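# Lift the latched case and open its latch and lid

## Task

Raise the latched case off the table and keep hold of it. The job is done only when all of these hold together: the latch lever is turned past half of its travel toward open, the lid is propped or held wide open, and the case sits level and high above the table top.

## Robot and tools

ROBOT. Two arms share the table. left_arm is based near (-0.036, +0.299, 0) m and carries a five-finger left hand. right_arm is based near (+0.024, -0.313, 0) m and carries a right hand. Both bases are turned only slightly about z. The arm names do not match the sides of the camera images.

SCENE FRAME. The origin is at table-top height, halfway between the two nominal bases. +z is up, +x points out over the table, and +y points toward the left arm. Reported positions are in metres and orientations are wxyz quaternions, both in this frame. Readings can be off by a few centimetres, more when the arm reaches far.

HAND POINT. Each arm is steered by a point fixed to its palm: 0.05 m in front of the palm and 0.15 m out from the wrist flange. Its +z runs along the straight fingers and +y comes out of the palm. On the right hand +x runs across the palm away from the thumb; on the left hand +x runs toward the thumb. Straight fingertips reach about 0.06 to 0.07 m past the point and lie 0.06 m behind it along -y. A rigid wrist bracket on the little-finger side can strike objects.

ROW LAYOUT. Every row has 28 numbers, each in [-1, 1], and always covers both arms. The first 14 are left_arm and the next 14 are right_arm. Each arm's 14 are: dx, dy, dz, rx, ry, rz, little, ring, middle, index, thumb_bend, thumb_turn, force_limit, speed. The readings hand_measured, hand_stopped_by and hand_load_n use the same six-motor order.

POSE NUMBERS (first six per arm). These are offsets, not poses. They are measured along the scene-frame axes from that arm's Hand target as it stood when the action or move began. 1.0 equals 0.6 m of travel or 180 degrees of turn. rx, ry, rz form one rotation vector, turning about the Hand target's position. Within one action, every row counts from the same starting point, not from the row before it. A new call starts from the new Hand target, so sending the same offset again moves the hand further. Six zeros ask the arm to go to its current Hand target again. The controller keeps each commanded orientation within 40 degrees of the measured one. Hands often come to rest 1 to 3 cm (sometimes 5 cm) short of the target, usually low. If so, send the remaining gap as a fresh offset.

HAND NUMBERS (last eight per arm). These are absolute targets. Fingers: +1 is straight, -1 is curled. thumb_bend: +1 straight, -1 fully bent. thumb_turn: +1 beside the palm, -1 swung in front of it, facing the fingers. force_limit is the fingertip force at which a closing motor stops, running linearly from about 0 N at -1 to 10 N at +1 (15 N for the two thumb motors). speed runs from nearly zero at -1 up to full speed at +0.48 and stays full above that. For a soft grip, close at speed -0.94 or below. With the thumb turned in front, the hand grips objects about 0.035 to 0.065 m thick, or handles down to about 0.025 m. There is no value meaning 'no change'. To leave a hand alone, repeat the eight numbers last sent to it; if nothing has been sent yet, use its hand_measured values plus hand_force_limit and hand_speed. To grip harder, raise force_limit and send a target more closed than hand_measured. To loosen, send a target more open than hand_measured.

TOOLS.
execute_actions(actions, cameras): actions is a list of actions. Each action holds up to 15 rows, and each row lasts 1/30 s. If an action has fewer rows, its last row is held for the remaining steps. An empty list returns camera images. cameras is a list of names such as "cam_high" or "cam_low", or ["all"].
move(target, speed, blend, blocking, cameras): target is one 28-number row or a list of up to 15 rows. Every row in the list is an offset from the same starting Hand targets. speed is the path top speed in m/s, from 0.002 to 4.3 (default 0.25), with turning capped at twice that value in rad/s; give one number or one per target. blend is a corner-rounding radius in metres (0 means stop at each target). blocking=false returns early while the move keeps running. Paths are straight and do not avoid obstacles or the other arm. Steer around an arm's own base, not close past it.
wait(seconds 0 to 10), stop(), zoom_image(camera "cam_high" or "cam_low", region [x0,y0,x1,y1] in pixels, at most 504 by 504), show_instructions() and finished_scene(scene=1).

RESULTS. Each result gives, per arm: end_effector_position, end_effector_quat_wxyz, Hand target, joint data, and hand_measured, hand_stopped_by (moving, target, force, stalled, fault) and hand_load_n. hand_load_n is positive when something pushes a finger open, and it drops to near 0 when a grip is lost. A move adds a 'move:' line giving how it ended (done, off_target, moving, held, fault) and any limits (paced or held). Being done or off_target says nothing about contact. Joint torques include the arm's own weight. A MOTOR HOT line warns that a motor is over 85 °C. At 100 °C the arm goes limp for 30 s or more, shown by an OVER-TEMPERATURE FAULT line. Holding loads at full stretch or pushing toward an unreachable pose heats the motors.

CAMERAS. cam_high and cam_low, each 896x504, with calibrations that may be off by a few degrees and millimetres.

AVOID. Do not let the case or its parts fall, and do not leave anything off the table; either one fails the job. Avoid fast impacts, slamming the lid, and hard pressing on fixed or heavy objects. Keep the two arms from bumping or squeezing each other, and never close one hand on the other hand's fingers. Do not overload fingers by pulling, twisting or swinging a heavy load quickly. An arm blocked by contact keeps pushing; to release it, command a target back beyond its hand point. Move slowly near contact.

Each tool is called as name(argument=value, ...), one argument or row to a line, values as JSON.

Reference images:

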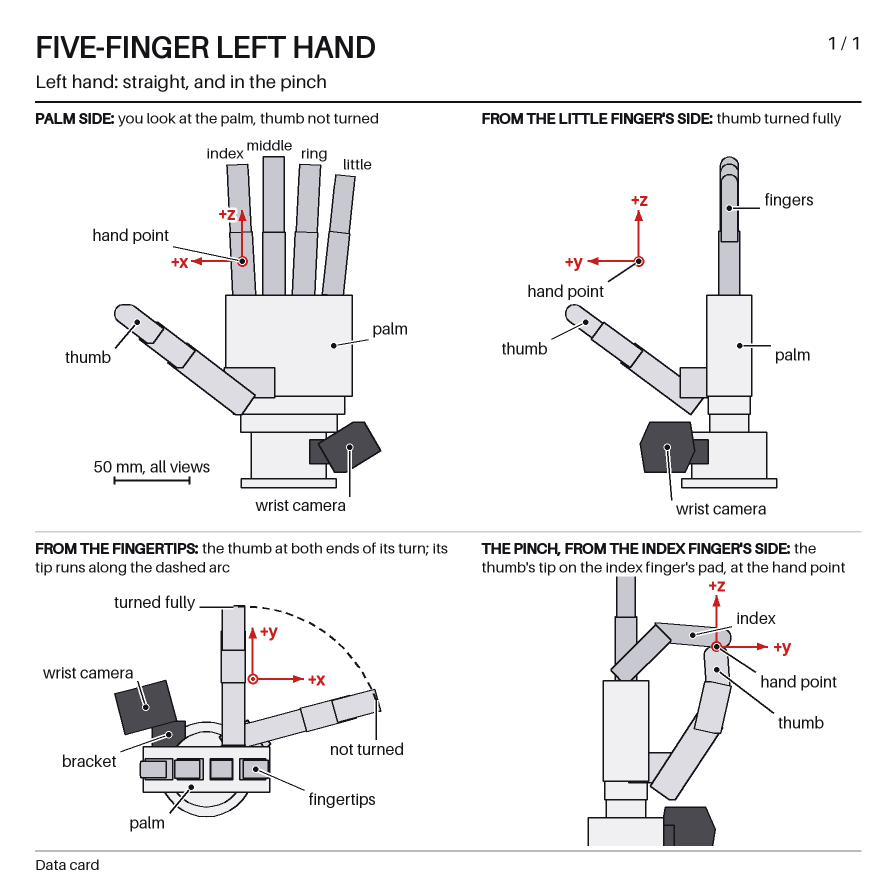

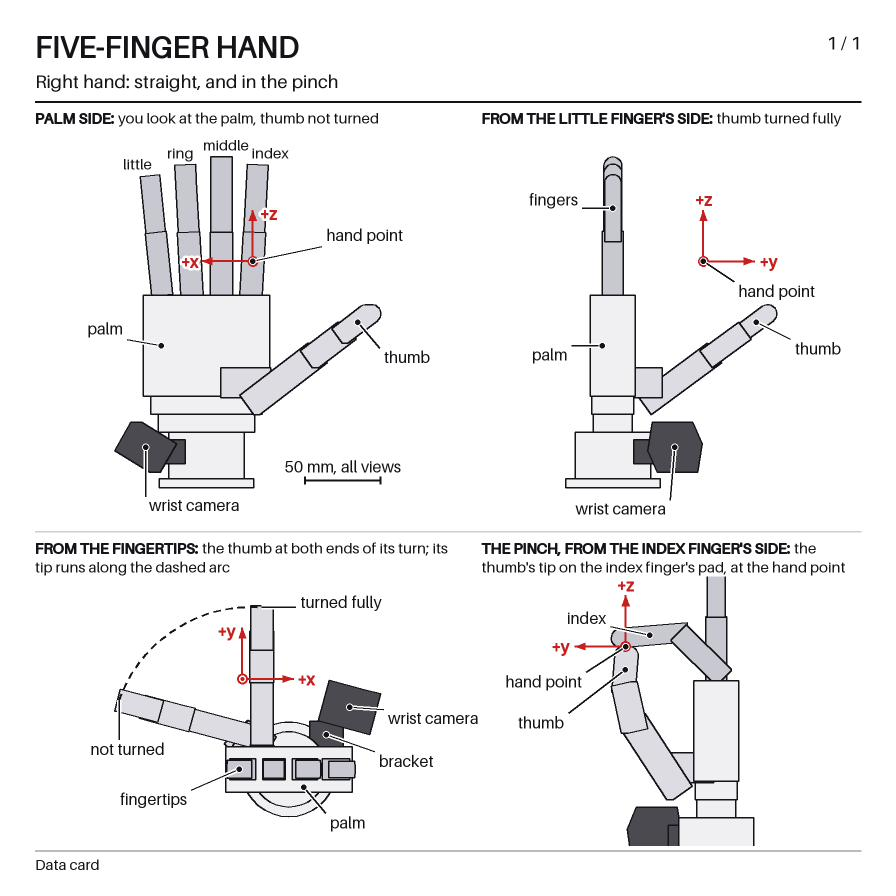

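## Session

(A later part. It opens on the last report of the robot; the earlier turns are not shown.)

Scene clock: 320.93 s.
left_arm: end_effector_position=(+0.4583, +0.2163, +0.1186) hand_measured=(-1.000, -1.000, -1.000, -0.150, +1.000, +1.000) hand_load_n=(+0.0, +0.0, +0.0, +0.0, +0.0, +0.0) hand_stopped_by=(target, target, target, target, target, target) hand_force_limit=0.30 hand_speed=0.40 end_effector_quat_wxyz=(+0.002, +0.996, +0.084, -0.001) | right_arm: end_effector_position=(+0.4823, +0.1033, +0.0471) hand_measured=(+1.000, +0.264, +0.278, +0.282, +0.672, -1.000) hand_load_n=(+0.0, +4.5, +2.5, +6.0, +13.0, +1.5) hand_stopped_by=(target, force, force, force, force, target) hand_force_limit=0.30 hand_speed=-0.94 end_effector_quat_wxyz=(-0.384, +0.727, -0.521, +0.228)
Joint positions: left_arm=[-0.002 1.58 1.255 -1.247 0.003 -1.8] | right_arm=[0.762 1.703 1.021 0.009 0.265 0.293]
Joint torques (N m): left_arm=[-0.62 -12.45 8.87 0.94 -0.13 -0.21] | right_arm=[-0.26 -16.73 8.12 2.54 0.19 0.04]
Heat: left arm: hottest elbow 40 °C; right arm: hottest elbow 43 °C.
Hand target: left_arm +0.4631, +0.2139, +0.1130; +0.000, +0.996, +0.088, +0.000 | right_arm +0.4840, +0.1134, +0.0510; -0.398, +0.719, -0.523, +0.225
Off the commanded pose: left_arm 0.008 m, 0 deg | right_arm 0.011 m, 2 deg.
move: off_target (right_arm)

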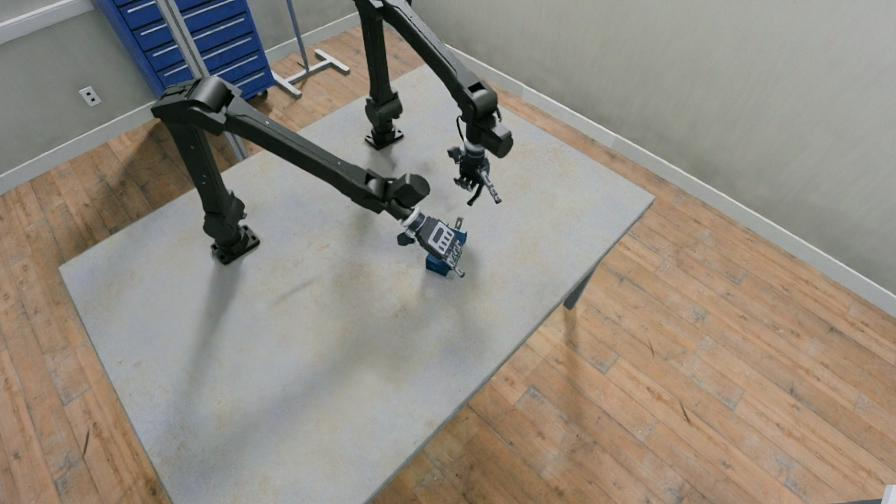

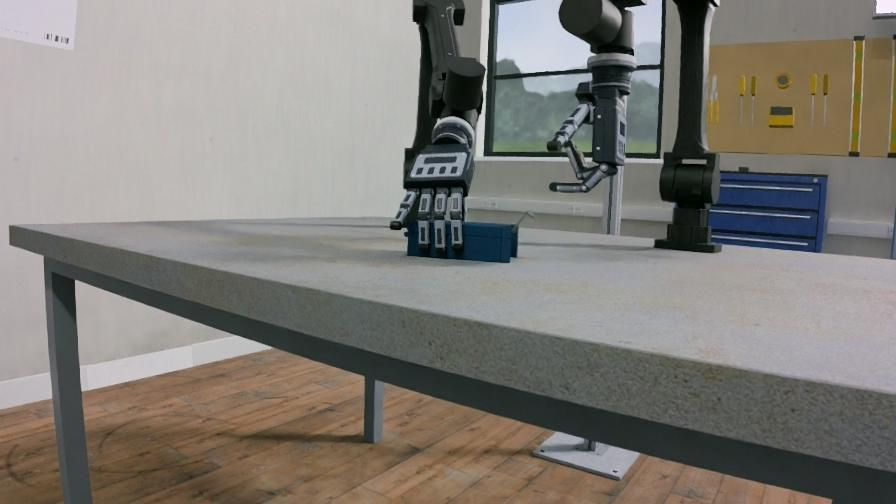

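move(
  target=[-0.018,-0.0023,-0.0983, 0,0,0, -1,-1,-1,-0.15,1,1,0.3,0.4, 0,0,0,0,0,0, 1,-0.6,-0.6,-0.5,0.6,-1,0.3,-0.94],
  speed=0.12,
  cameras=["cam_low","cam_high"],
)

zoom_image(
  camera="cam_low",
  region=[480, 190, 600, 275],
)

zoom_image(
  camera="cam_high",
  region=[420, 180, 500, 260],
)

Scene clock: 323.20 s.
left_arm: end_effector_position=(+0.4496, +0.2156, +0.0618) hand_measured=(-1.000, -1.000, -1.000, -0.150, +1.000, +1.000) hand_load_n=(+0.0, +0.0, +0.0, +0.0, +0.0, +0.0) hand_stopped_by=(target, target, target, target, target, target) hand_force_limit=0.30 hand_speed=0.40 end_effector_quat_wxyz=(+0.002, +0.996, +0.085, +0.002) | right_arm: end_effector_position=(+0.4823, +0.1033, +0.0471) hand_measured=(+1.000, +0.264, +0.278, +0.282, +0.672, -1.000) hand_load_n=(+0.0, +4.5, +3.0, +6.0, +13.0, +1.5) hand_stopped_by=(target, force, force, force, force, target) hand_force_limit=0.30 hand_speed=-0.94 end_effector_quat_wxyz=(-0.384, +0.727, -0.521, +0.228)
Joint positions: left_arm=[-0.005 1.614 1.135 -1.087 0.003 -1.805] | right_arm=[0.762 1.703 1.021 0.009 0.265 0.293]
Joint torques (N m): left_arm=[-0.85 -12.28 8.12 0.91 -0.14 -0.21] | right_arm=[-0.26 -16.73 8.12 2.54 0.19 0.04]
Heat: left arm: hottest elbow 40 °C; right arm: hottest elbow 43 °C.
Hand target: left_arm +0.4523, +0.2125, +0.0541; +0.000, +0.996, +0.088, +0.000 | right_arm +0.4840, +0.1134, +0.0510; -0.398, +0.719, -0.523, +0.225
Off the commanded pose: left_arm 0.009 m, 0 deg | right_arm 0.011 m, 2 deg.
move: off_target (right_arm)

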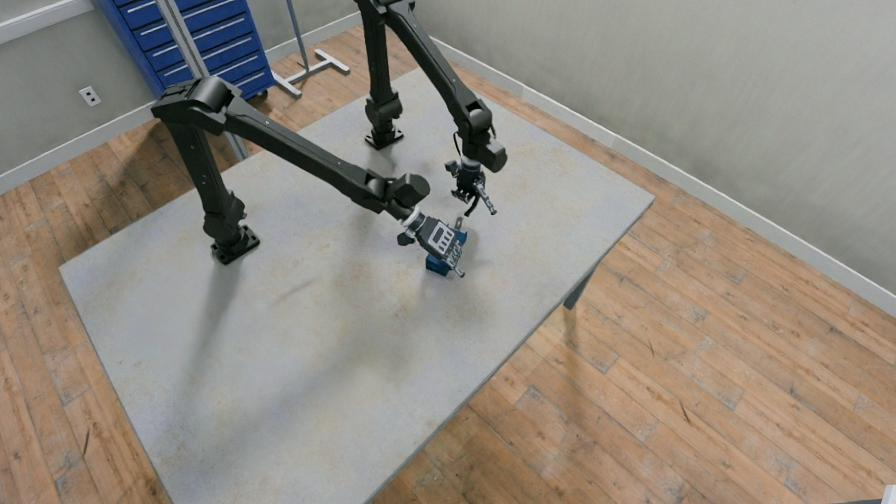

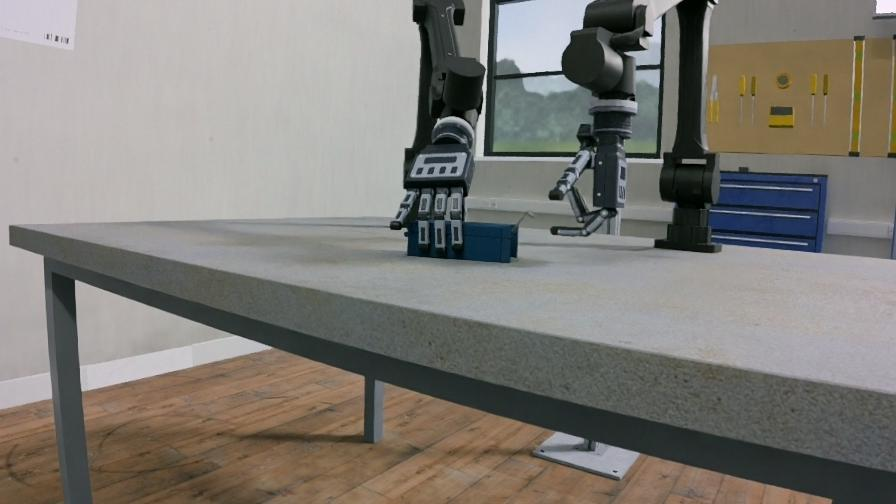

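Scaled by 4.200 from the camera's 896x504 image, which has a finer 1280x720 frame.

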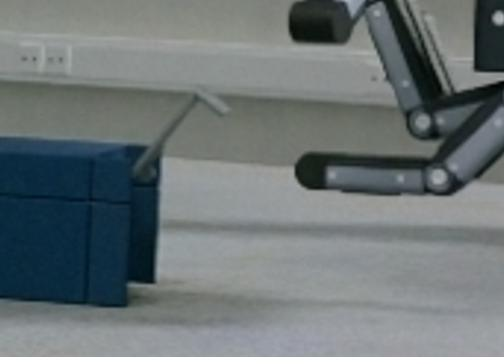

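Scaled by 6.300 from the camera's 896x504 image, which has a finer 1280x720 frame.

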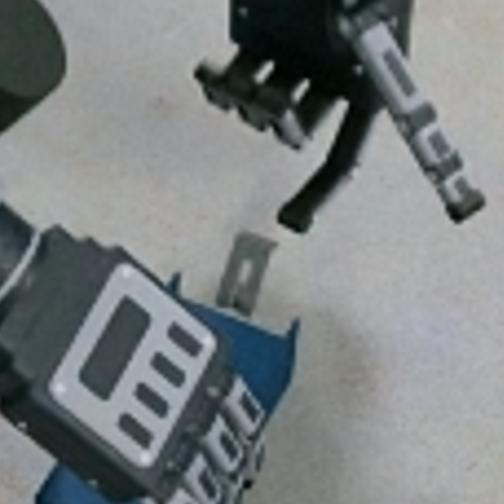

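move(
  target=[0.0147,-0.0408,0, 0,0,0, -1,-1,-1,-0.15,1,1,0.3,0.4, 0,0,0,0,0,0, 1,-0.6,-0.6,-0.5,0.6,-1,0.3,-0.94],
  speed=0.06,
  cameras=["cam_low","cam_high"],
)

zoom_image(
  camera="cam_low",
  region=[480, 190, 600, 275],
)

zoom_image(
  camera="cam_high",
  region=[420, 180, 500, 260],
)

Scene clock: 325.13 s.
left_arm: end_effector_position=(+0.4455, +0.1911, +0.0510) hand_measured=(-1.000, -1.000, -1.000, -0.150, +1.000, +1.000) hand_load_n=(+0.0, +0.0, +0.0, +0.0, +0.0, +0.0) hand_stopped_by=(target, target, target, target, target, target) hand_force_limit=0.30 hand_speed=0.40 end_effector_quat_wxyz=(+0.000, +0.997, +0.083, -0.009) | right_arm: end_effector_position=(+0.4823, +0.1033, +0.0471) hand_measured=(+1.000, +0.264, +0.278, +0.282, +0.672, -1.000) hand_load_n=(+0.0, +4.5, +3.0, +6.0, +13.0, +1.5) hand_stopped_by=(target, force, force, force, force, target) hand_force_limit=0.30 hand_speed=-0.94 end_effector_quat_wxyz=(-0.384, +0.727, -0.521, +0.228)
Joint positions: left_arm=[-0.061 1.637 1.135 -1.087 0.003 -1.856] | right_arm=[0.762 1.703 1.021 0.009 0.265 0.293]
Joint torques (N m): left_arm=[-0.62 -12.16 10.88 0.61 -0.11 -0.2] | right_arm=[-0.26 -16.73 8.12 2.54 0.19 0.04]
Heat: left arm: hottest elbow 40 °C; right arm: hottest elbow 42 °C.
Hand target: left_arm +0.4612, +0.1881, +0.0540; +0.000, +0.996, +0.088, +0.000 | right_arm +0.4840, +0.1134, +0.0510; -0.398, +0.719, -0.523, +0.225
Off the commanded pose: left_arm 0.016 m, 1 deg | right_arm 0.011 m, 2 deg.
move: off_target (left_arm, right_arm)

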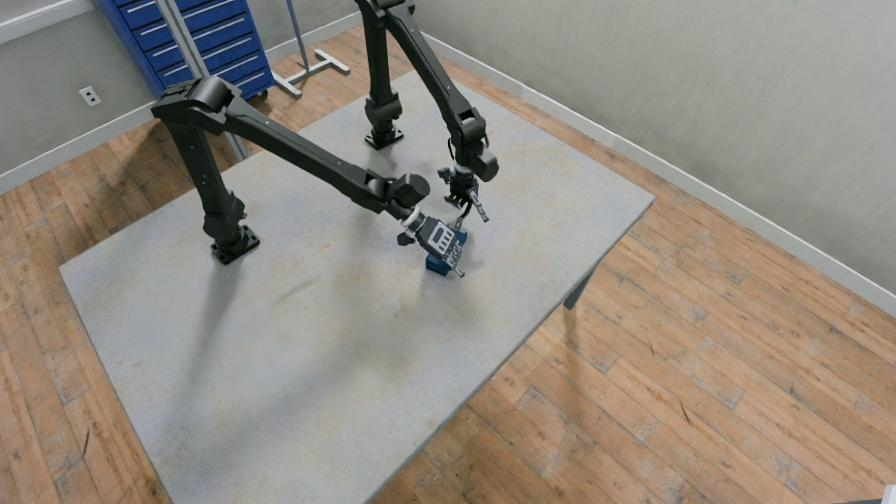

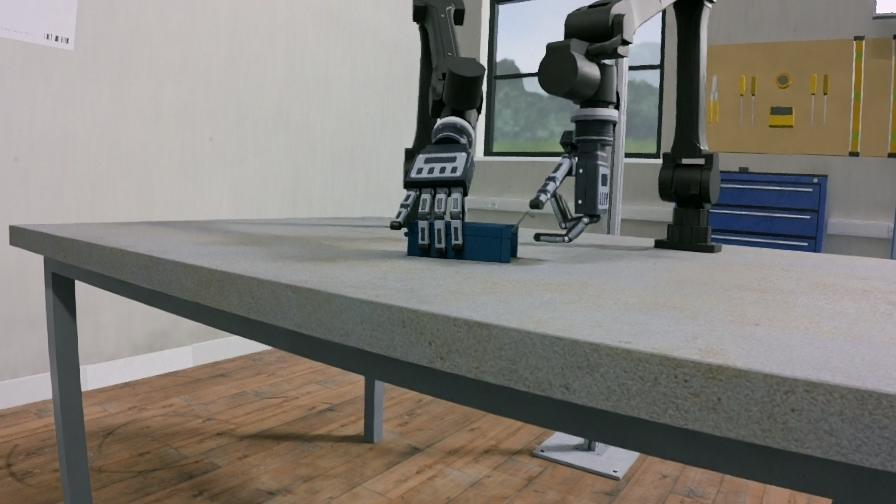

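Scaled by 4.200 from the camera's 896x504 image, which has a finer 1280x720 frame.

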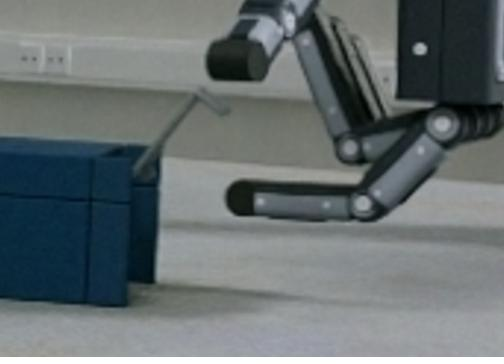

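Scaled by 6.300 from the camera's 896x504 image, which has a finer 1280x720 frame.

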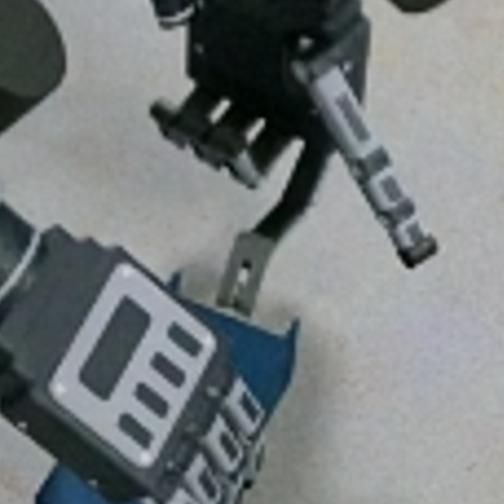

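move(
  target=[0.0047,0.0015,0.0233, 0,0,0, -1,-1,-1,-0.15,1,1,0.3,0.4, 0,0,0,0,0,0, 1,-0.6,-0.6,-0.5,0.6,-1,0.3,-0.94],
  speed=0.04,
  cameras=["cam_low","cam_high"],
)

zoom_image(
  camera="cam_low",
  region=[480, 190, 600, 275],
)

zoom_image(
  camera="cam_high",
  region=[430, 190, 490, 250],
)

Scene clock: 327.77 s.
left_arm: end_effector_position=(+0.4497, +0.1906, +0.0587) hand_measured=(-1.000, -1.000, -1.000, -0.150, +1.000, +1.000) hand_load_n=(+0.0, +0.0, +0.0, +0.0, +0.0, +0.0) hand_stopped_by=(target, target, target, target, target, target) hand_force_limit=0.30 hand_speed=0.40 end_effector_quat_wxyz=(+0.000, +0.997, +0.083, -0.009) | right_arm: end_effector_position=(+0.4823, +0.1033, +0.0471) hand_measured=(+1.000, +0.264, +0.278, +0.282, +0.672, -1.000) hand_load_n=(+0.0, +4.0, +3.0, +6.0, +13.0, +1.0) hand_stopped_by=(target, force, force, force, force, target) hand_force_limit=0.30 hand_speed=-0.94 end_effector_quat_wxyz=(-0.384, +0.727, -0.521, +0.228)
Joint positions: left_arm=[-0.061 1.637 1.158 -1.109 0.003 -1.857] | right_arm=[0.762 1.703 1.021 0.009 0.265 0.293]
Joint torques (N m): left_arm=[-0.38 -13.16 11.36 0.06 -0.12 -0.2] | right_arm=[-0.26 -16.73 8.12 2.54 0.2 0.04]
Heat: left arm: hottest elbow 41 °C; right arm: hottest elbow 42 °C.
Hand target: left_arm +0.4640, +0.1890, +0.0680; +0.000, +0.996, +0.088, +0.000 | right_arm +0.4840, +0.1134, +0.0510; -0.398, +0.719, -0.523, +0.225
Off the commanded pose: left_arm 0.017 m, 1 deg | right_arm 0.011 m, 2 deg.
move: off_target (left_arm, right_arm)

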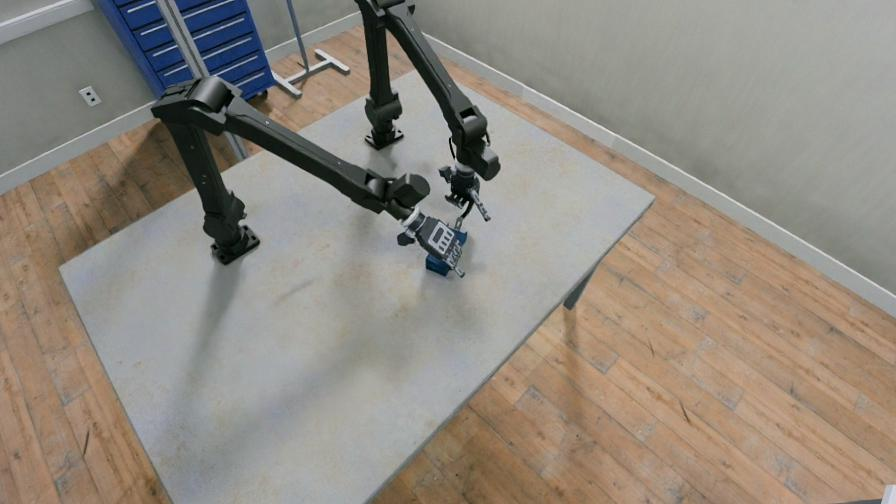

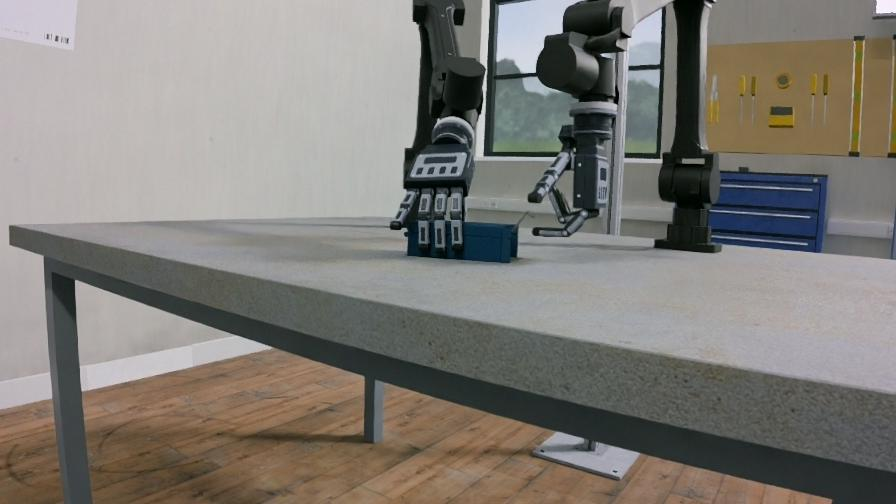

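Scaled by 4.200 from the camera's 896x504 image, which has a finer 1280x720 frame.

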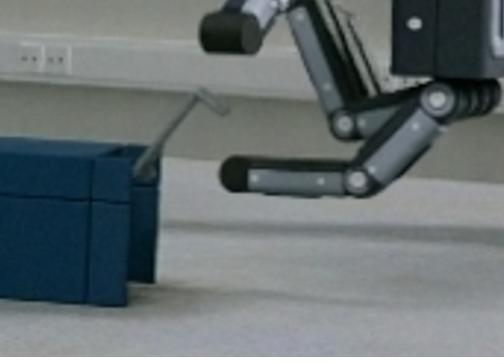

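Scaled by 8.400 from the camera's 896x504 image, which has a finer 1280x720 frame.

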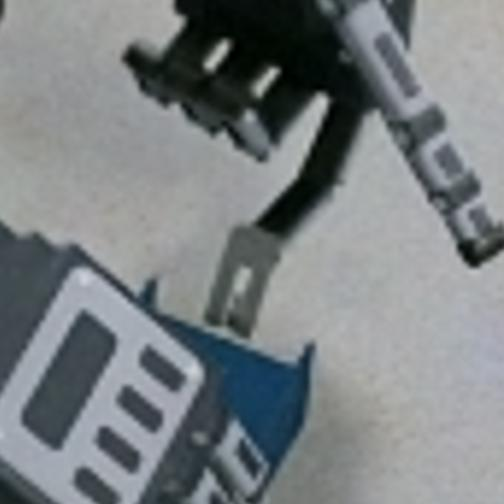

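move(
  target=[0.0033,-0.0233,0.005, 0,0,0, -1,-1,-1,-0.15,1,1,0.3,0.4, 0,0,0,0,0,0, 1,-0.6,-0.6,-0.5,0.6,-1,0.3,-0.94],
  speed=0.04,
  cameras=["cam_low","cam_high"],
)

zoom_image(
  camera="cam_low",
  region=[480, 190, 600, 275],
)

zoom_image(
  camera="cam_high",
  region=[430, 190, 490, 250],
)

Scene clock: 329.10 s.
left_arm: end_effector_position=(+0.4523, +0.1787, +0.0643) hand_measured=(-1.000, -1.000, -1.000, -0.150, +1.000, +1.000) hand_load_n=(+0.0, +0.0, +0.0, +0.0, +0.0, +0.0) hand_stopped_by=(target, target, target, target, target, target) hand_force_limit=0.30 hand_speed=0.40 end_effector_quat_wxyz=(+0.000, +0.997, +0.083, -0.007) | right_arm: end_effector_position=(+0.4823, +0.1033, +0.0471) hand_measured=(+1.000, +0.264, +0.278, +0.282, +0.672, -1.000) hand_load_n=(+0.0, +4.5, +2.5, +6.0, +13.0, +1.0) hand_stopped_by=(target, force, force, force, force, target) hand_force_limit=0.30 hand_speed=-0.94 end_effector_quat_wxyz=(-0.384, +0.727, -0.521, +0.228)
Joint positions: left_arm=[-0.086 1.637 1.173 -1.119 0.003 -1.882] | right_arm=[0.762 1.703 1.021 0.009 0.265 0.293]
Joint torques (N m): left_arm=[-0.56 -12.69 11.49 0.05 -0.11 -0.21] | right_arm=[-0.21 -16.73 8.12 2.54 0.2 0.04]
Heat: left arm: hottest elbow 41 °C; right arm: hottest elbow 42 °C.
Hand target: left_arm +0.4661, +0.1750, +0.0711; +0.000, +0.996, +0.088, +0.000 | right_arm +0.4840, +0.1134, +0.0510; -0.398, +0.719, -0.523, +0.225
Off the commanded pose: left_arm 0.016 m, 1 deg | right_arm 0.011 m, 2 deg.
move: off_target (left_arm, right_arm)

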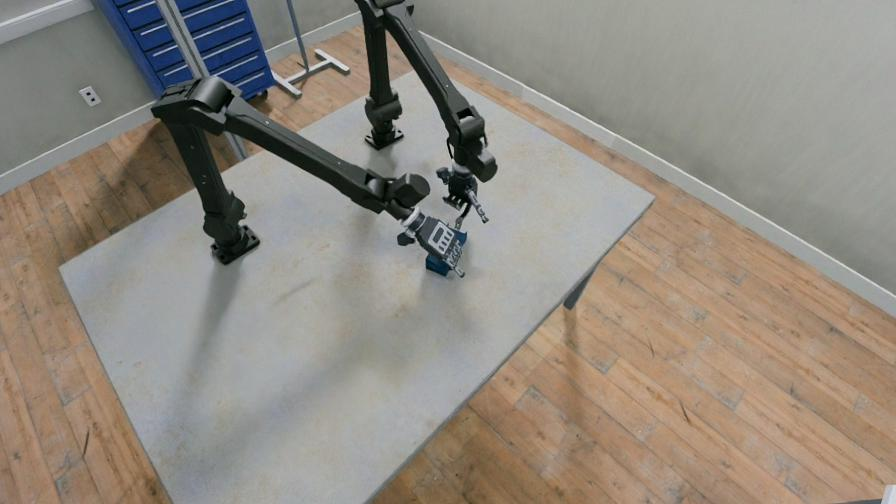

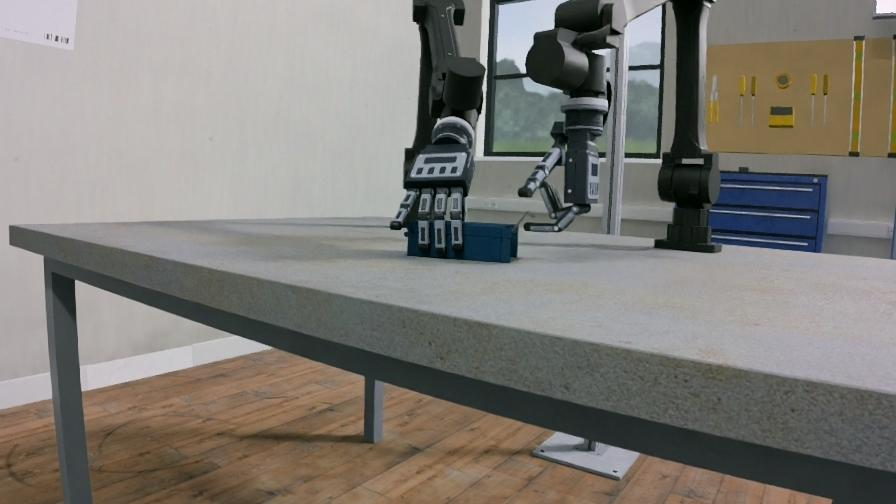

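Scaled by 4.200 from the camera's 896x504 image, which has a finer 1280x720 frame.

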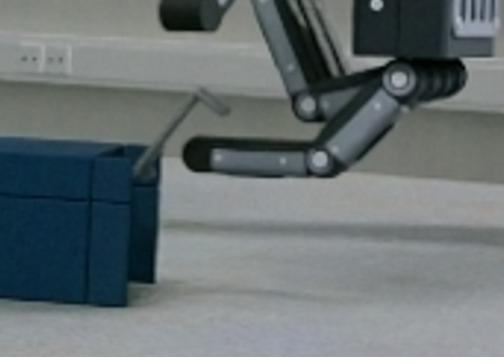

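Scaled by 8.400 from the camera's 896x504 image, which has a finer 1280x720 frame.

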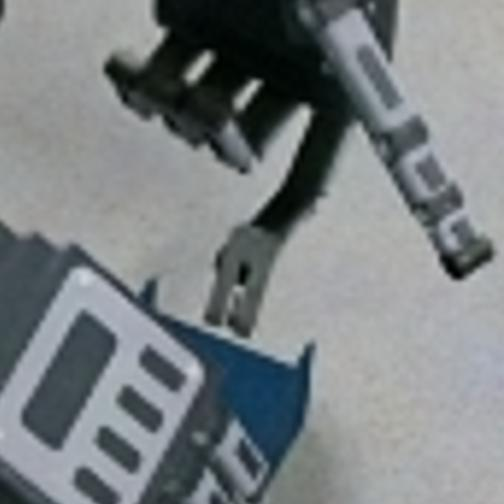

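move(
  target=[0.0,-0.003,0.0333, 0,0,0, -1,-1,-1,-0.15,1,1,0.3,0.4, 0,0,0,0,0,0, 1,-0.6,-0.6,-0.5,0.6,-1,0.3,-0.94],
  speed=0.04,
  cameras=["cam_low","cam_high"],
)

zoom_image(
  camera="cam_low",
  region=[480, 170, 600, 255],
)

zoom_image(
  camera="cam_high",
  region=[430, 190, 490, 250],
)

Scene clock: 330.33 s.
left_arm: end_effector_position=(+0.4512, +0.1785, +0.0734) hand_measured=(-1.000, -1.000, -1.000, -0.150, +1.000, +1.000) hand_load_n=(+0.0, +0.0, +0.0, +0.5, +0.0, +0.0) hand_stopped_by=(target, target, target, target, target, target) hand_force_limit=0.30 hand_speed=0.40 end_effector_quat_wxyz=(-0.003, +0.996, +0.085, -0.017) | right_arm: end_effector_position=(+0.4823, +0.1033, +0.0471) hand_measured=(+1.000, +0.264, +0.278, +0.282, +0.672, -1.000) hand_load_n=(+0.0, +4.5, +2.5, +5.5, +13.0, +1.5) hand_stopped_by=(target, force, force, force, force, target) hand_force_limit=0.30 hand_speed=-0.94 end_effector_quat_wxyz=(-0.384, +0.727, -0.522, +0.227)
Joint positions: left_arm=[-0.087 1.637 1.203 -1.171 0.003 -1.887] | right_arm=[0.762 1.703 1.021 0.009 0.265 0.293]
Joint torques (N m): left_arm=[-0.73 -14.62 11.69 -0.01 -0.1 -0.22] | right_arm=[-0.26 -16.73 8.12 2.54 0.19 0.04]
Heat: left arm: hottest elbow 41 °C; right arm: hottest elbow 42 °C.
Hand target: left_arm +0.4659, +0.1732, +0.0910; +0.000, +0.996, +0.088, +0.000 | right_arm +0.4840, +0.1133, +0.0510; -0.398, +0.719, -0.523, +0.225
Off the commanded pose: left_arm 0.024 m, 2 deg | right_arm 0.011 m, 2 deg.
move: off_target (left_arm, right_arm)

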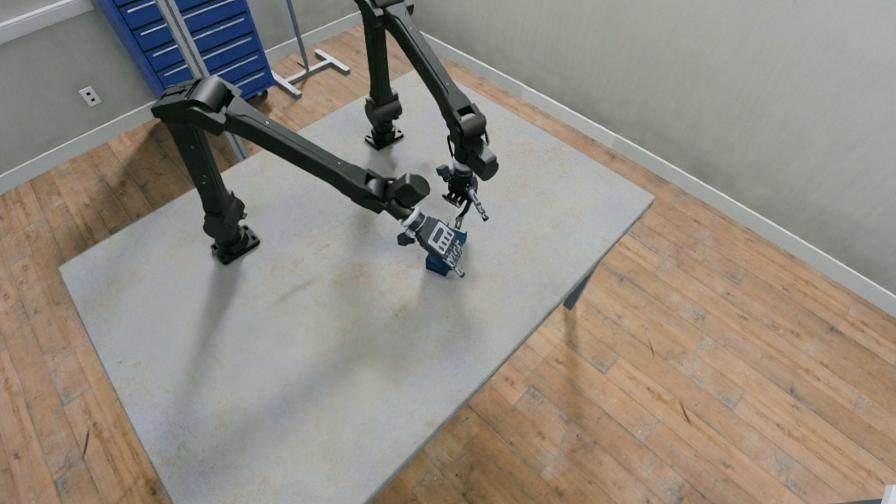

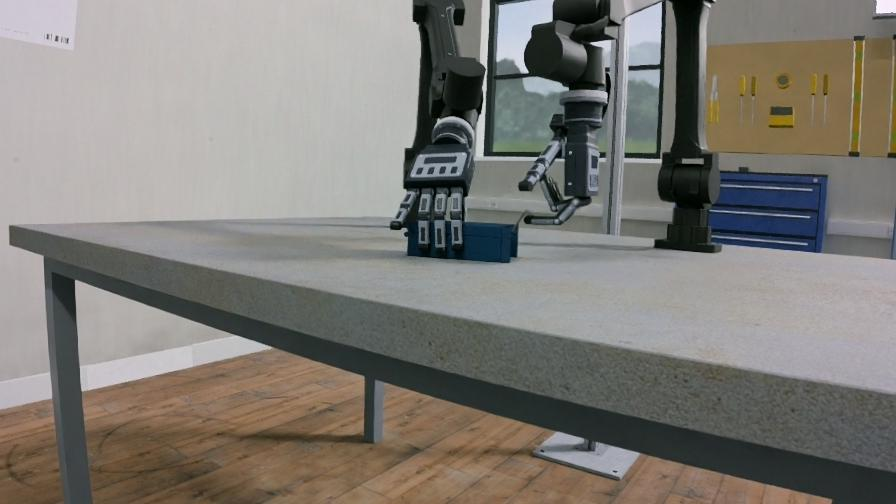

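Scaled by 4.200 from the camera's 896x504 image, which has a finer 1280x720 frame.

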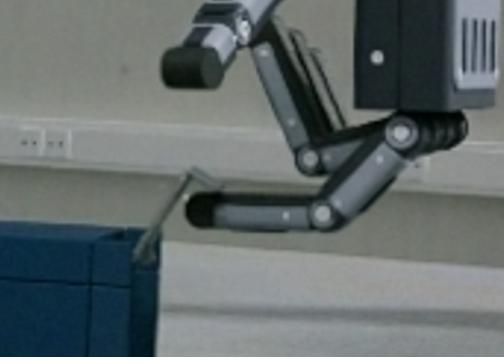

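Scaled by 8.400 from the camera's 896x504 image, which has a finer 1280x720 frame.

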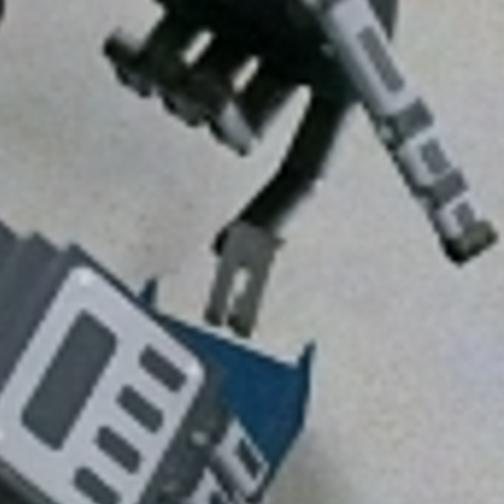

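move(
  target=[0.0,0.0,0.0333, 0,0,0, -1,-1,-1,-0.15,1,1,0.3,0.4, 0,0,0,0,0,0, 1,-0.6,-0.6,-0.5,0.6,-1,0.3,-0.94],
  speed=0.04,
  cameras=["cam_low","cam_high"],
)

zoom_image(
  camera="cam_low",
  region=[480, 170, 600, 255],
)

zoom_image(
  camera="cam_high",
  region=[430, 190, 490, 250],
)

Scene clock: 331.67 s.
left_arm: end_effector_position=(+0.4499, +0.1785, +0.0844) hand_measured=(-1.000, -1.000, -1.000, -0.150, +1.000, +1.000) hand_load_n=(+0.0, +0.0, +0.0, +0.5, +0.0, +0.0) hand_stopped_by=(target, target, target, target, target, target) hand_force_limit=0.30 hand_speed=0.40 end_effector_quat_wxyz=(-0.005, +0.996, +0.085, -0.027) | right_arm: end_effector_position=(+0.4830, +0.1042, +0.0481) hand_measured=(+1.000, +0.264, +0.278, +0.282, +0.672, -1.000) hand_load_n=(+0.0, +4.5, +2.5, +6.0, +13.0, +1.0) hand_stopped_by=(target, force, force, force, force, target) hand_force_limit=0.30 hand_speed=-0.94 end_effector_quat_wxyz=(-0.386, +0.725, -0.524, +0.227)
Joint positions: left_arm=[-0.088 1.634 1.232 -1.222 0.003 -1.887] | right_arm=[0.762 1.703 1.021 0.013 0.265 0.299]
Joint torques (N m): left_arm=[-0.79 -16.09 11.95 -0.02 -0.1 -0.2] | right_arm=[-0.26 -16.67 8.13 2.4 0.2 -0.02]
Heat: left arm: hottest elbow 41 °C; right arm: hottest elbow 42 °C.
Hand target: left_arm +0.4659, +0.1732, +0.1110; +0.000, +0.996, +0.088, +0.000 | right_arm +0.4840, +0.1134, +0.0510; -0.398, +0.719, -0.523, +0.225
Off the commanded pose: left_arm 0.031 m, 3 deg | right_arm 0.010 m, 1 deg.
move: off_target (left_arm)

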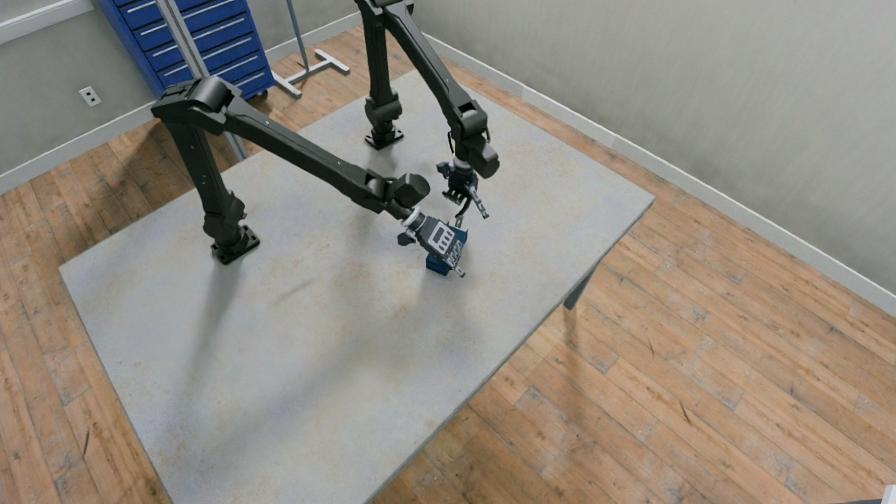

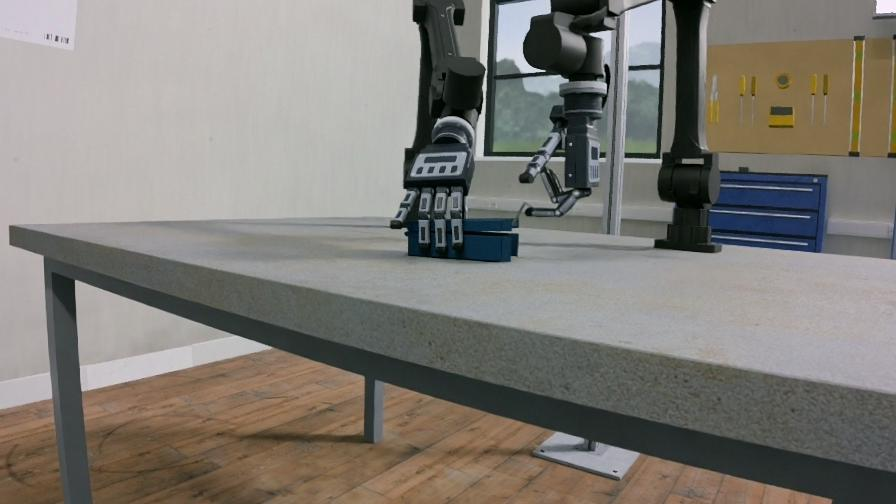

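Scaled by 4.200 from the camera's 896x504 image, which has a finer 1280x720 frame.

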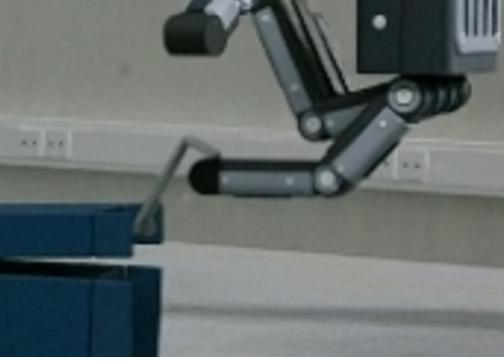

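Scaled by 8.400 from the camera's 896x504 image, which has a finer 1280x720 frame.

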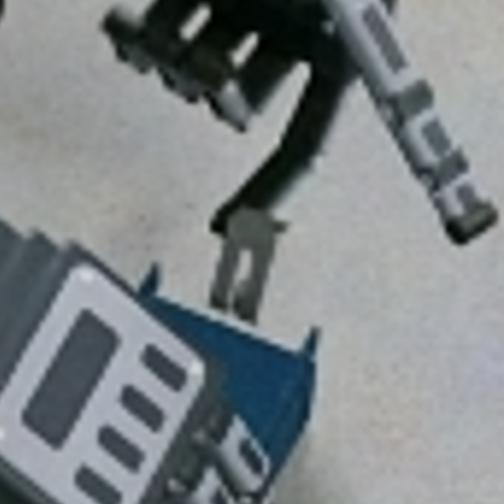

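move(
  target=[0.0,-0.005,0.04, 0,0,0, -1,-1,-1,-0.15,1,1,0.3,0.4, 0,0,0,0,0,0, 1,-0.6,-0.6,-0.5,0.6,-1,0.3,-0.94],
  speed=0.04,
  cameras=["cam_low","cam_high"],
)

zoom_image(
  camera="cam_low",
  region=[440, 150, 600, 270],
)

zoom_image(
  camera="cam_high",
  region=[430, 190, 490, 250],
)

Scene clock: 333.17 s.
left_arm: end_effector_position=(+0.4497, +0.1759, +0.1049) hand_measured=(-1.000, -1.000, -1.000, -0.150, +1.000, +1.000) hand_load_n=(+0.5, +0.0, +0.0, +1.5, +0.0, +0.0) hand_stopped_by=(target, target, target, target, target, target) hand_force_limit=0.30 hand_speed=0.40 end_effector_quat_wxyz=(-0.006, +0.996, +0.086, -0.029) | right_arm: end_effector_position=(+0.4835, +0.1052, +0.0490) hand_measured=(+1.000, +0.264, +0.278, +0.282, +0.672, -1.000) hand_load_n=(+0.0, +4.5, +2.0, +5.0, +13.5, +0.5) hand_stopped_by=(target, force, force, force, force, target) hand_force_limit=0.30 hand_speed=-0.94 end_effector_quat_wxyz=(-0.389, +0.722, -0.525, +0.226)
Joint positions: left_arm=[-0.094 1.618 1.271 -1.283 0.003 -1.895] | right_arm=[0.762 1.703 1.021 0.017 0.265 0.305]
Joint torques (N m): left_arm=[-0.79 -16.44 12.56 -0.06 -0.08 -0.21] | right_arm=[-0.21 -16.67 8.13 2.25 0.21 -0.09]
Heat: left arm: hottest elbow 41 °C; right arm: hottest elbow 42 °C.
Hand target: left_arm +0.4659, +0.1703, +0.1349; +0.000, +0.996, +0.088, +0.000 | right_arm +0.4840, +0.1133, +0.0510; -0.398, +0.719, -0.523, +0.225
Off the commanded pose: left_arm 0.035 m, 3 deg | right_arm 0.009 m, 1 deg.
move: off_target (left_arm)

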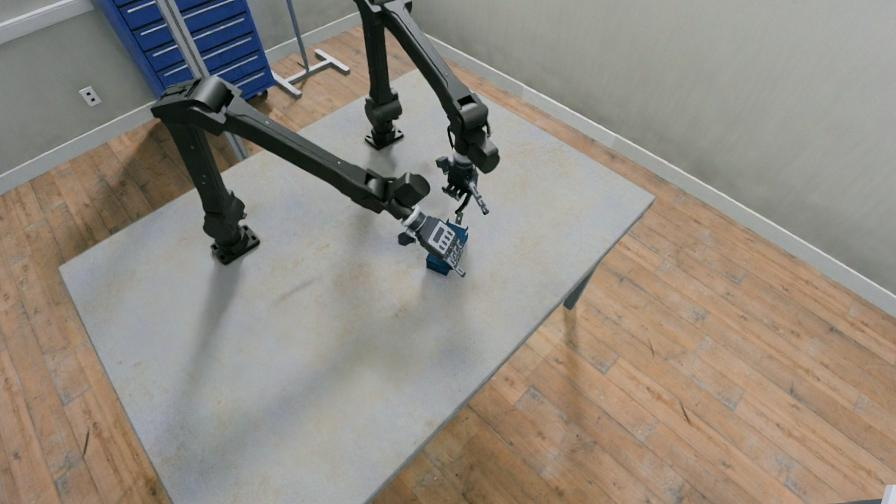

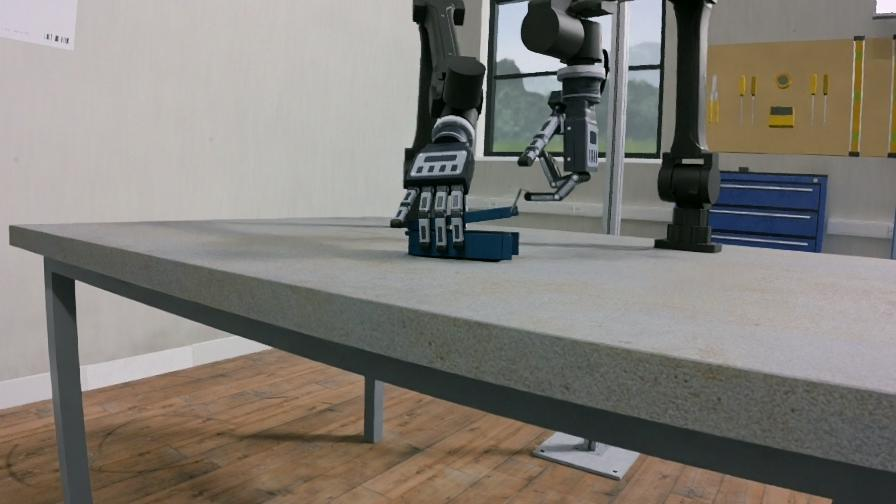

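Scaled by 3.150 from the camera's 896x504 image, which has a finer 1280x720 frame.

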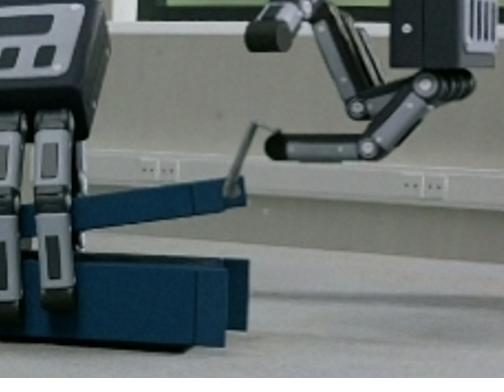

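Scaled by 8.400 from the camera's 896x504 image, which has a finer 1280x720 frame.

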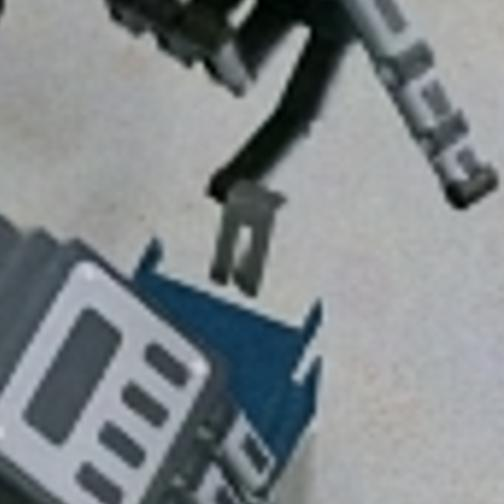

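move(
  target=[0.0033,-0.0167,0.0333, 0,0,0, -1,-1,-1,-0.15,1,1,0.3,0.4, 0,0,0,0,0,0, 1,-0.6,-0.6,-0.5,0.6,-1,0.3,-0.94],
  speed=0.04,
  cameras=["cam_low","cam_high"],
)

zoom_image(
  camera="cam_low",
  region=[440, 150, 600, 270],
)

zoom_image(
  camera="cam_high",
  region=[430, 190, 490, 250],
)

Scene clock: 334.60 s.
left_arm: end_effector_position=(+0.4490, +0.1684, +0.1182) hand_measured=(-1.000, -1.000, -1.000, -0.150, +1.000, +1.000) hand_load_n=(+0.0, +0.0, +0.0, +3.5, +0.0, +0.0) hand_stopped_by=(target, target, target, target, target, target) hand_force_limit=0.30 hand_speed=0.40 end_effector_quat_wxyz=(-0.010, +0.995, +0.087, -0.037) | right_arm: end_effector_position=(+0.4846, +0.1070, +0.0508) hand_measured=(+1.000, +0.264, +0.278, +0.282, +0.674, -1.000) hand_load_n=(+0.0, +5.0, +2.0, +2.5, +16.0, +1.0) hand_stopped_by=(target, force, force, force, force, target) hand_force_limit=0.30 hand_speed=-0.94 end_effector_quat_wxyz=(-0.394, +0.717, -0.530, +0.224)
Joint positions: left_arm=[-0.112 1.618 1.309 -1.338 0 -1.916] | right_arm=[0.762 1.703 1.021 0.025 0.265 0.318]
Joint torques (N m): left_arm=[-0.97 -16.91 13.44 -0.03 0.03 -0.2] | right_arm=[-0.21 -16.67 8.16 1.95 0.22 -0.2]
Heat: left arm: hottest elbow 42 °C; right arm: hottest elbow 42 °C.
Hand target: left_arm +0.4680, +0.1603, +0.1549; +0.000, +0.996, +0.088, +0.000 | right_arm +0.4841, +0.1133, +0.0510; -0.398, +0.719, -0.523, +0.225
Off the commanded pose: left_arm 0.042 m, 4 deg | right_arm 0.006 m, 1 deg.
move: off_target (left_arm)

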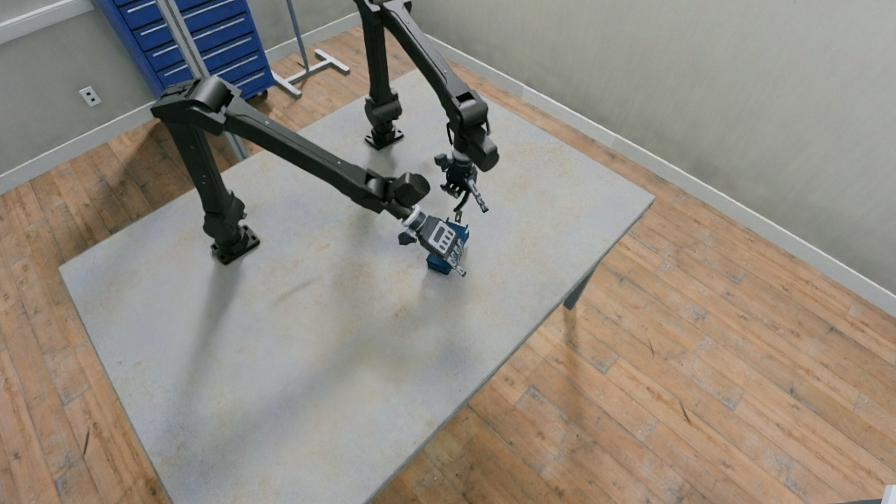

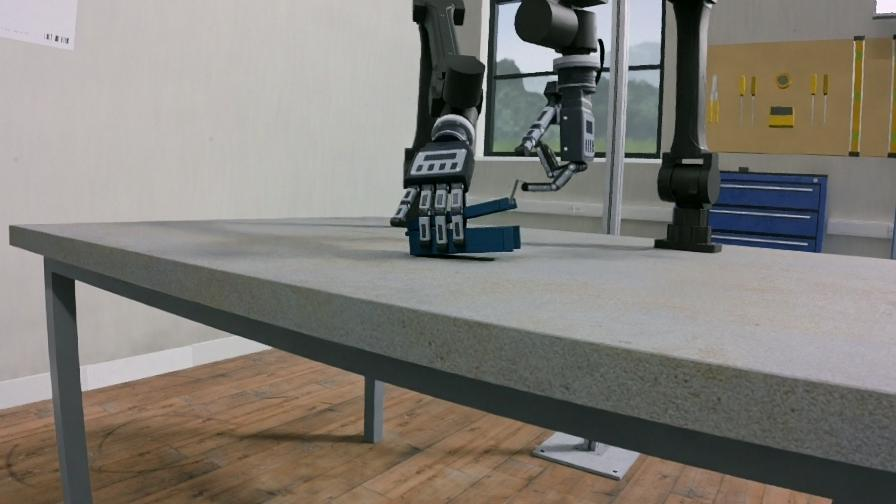

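Scaled by 3.150 from the camera's 896x504 image, which has a finer 1280x720 frame.

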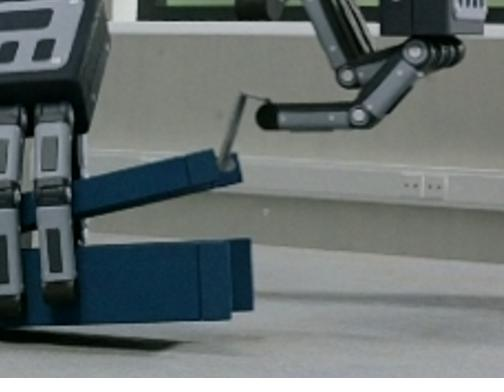

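Scaled by 8.400 from the camera's 896x504 image, which has a finer 1280x720 frame.

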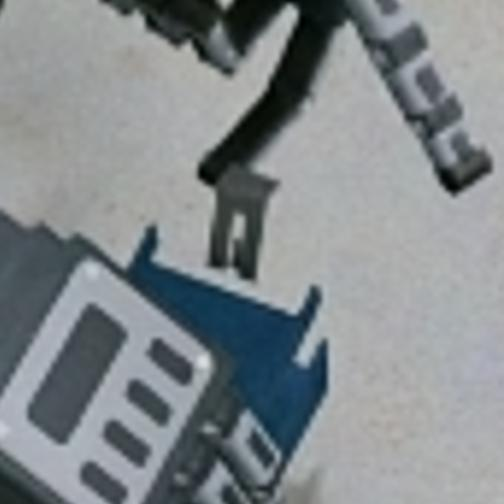

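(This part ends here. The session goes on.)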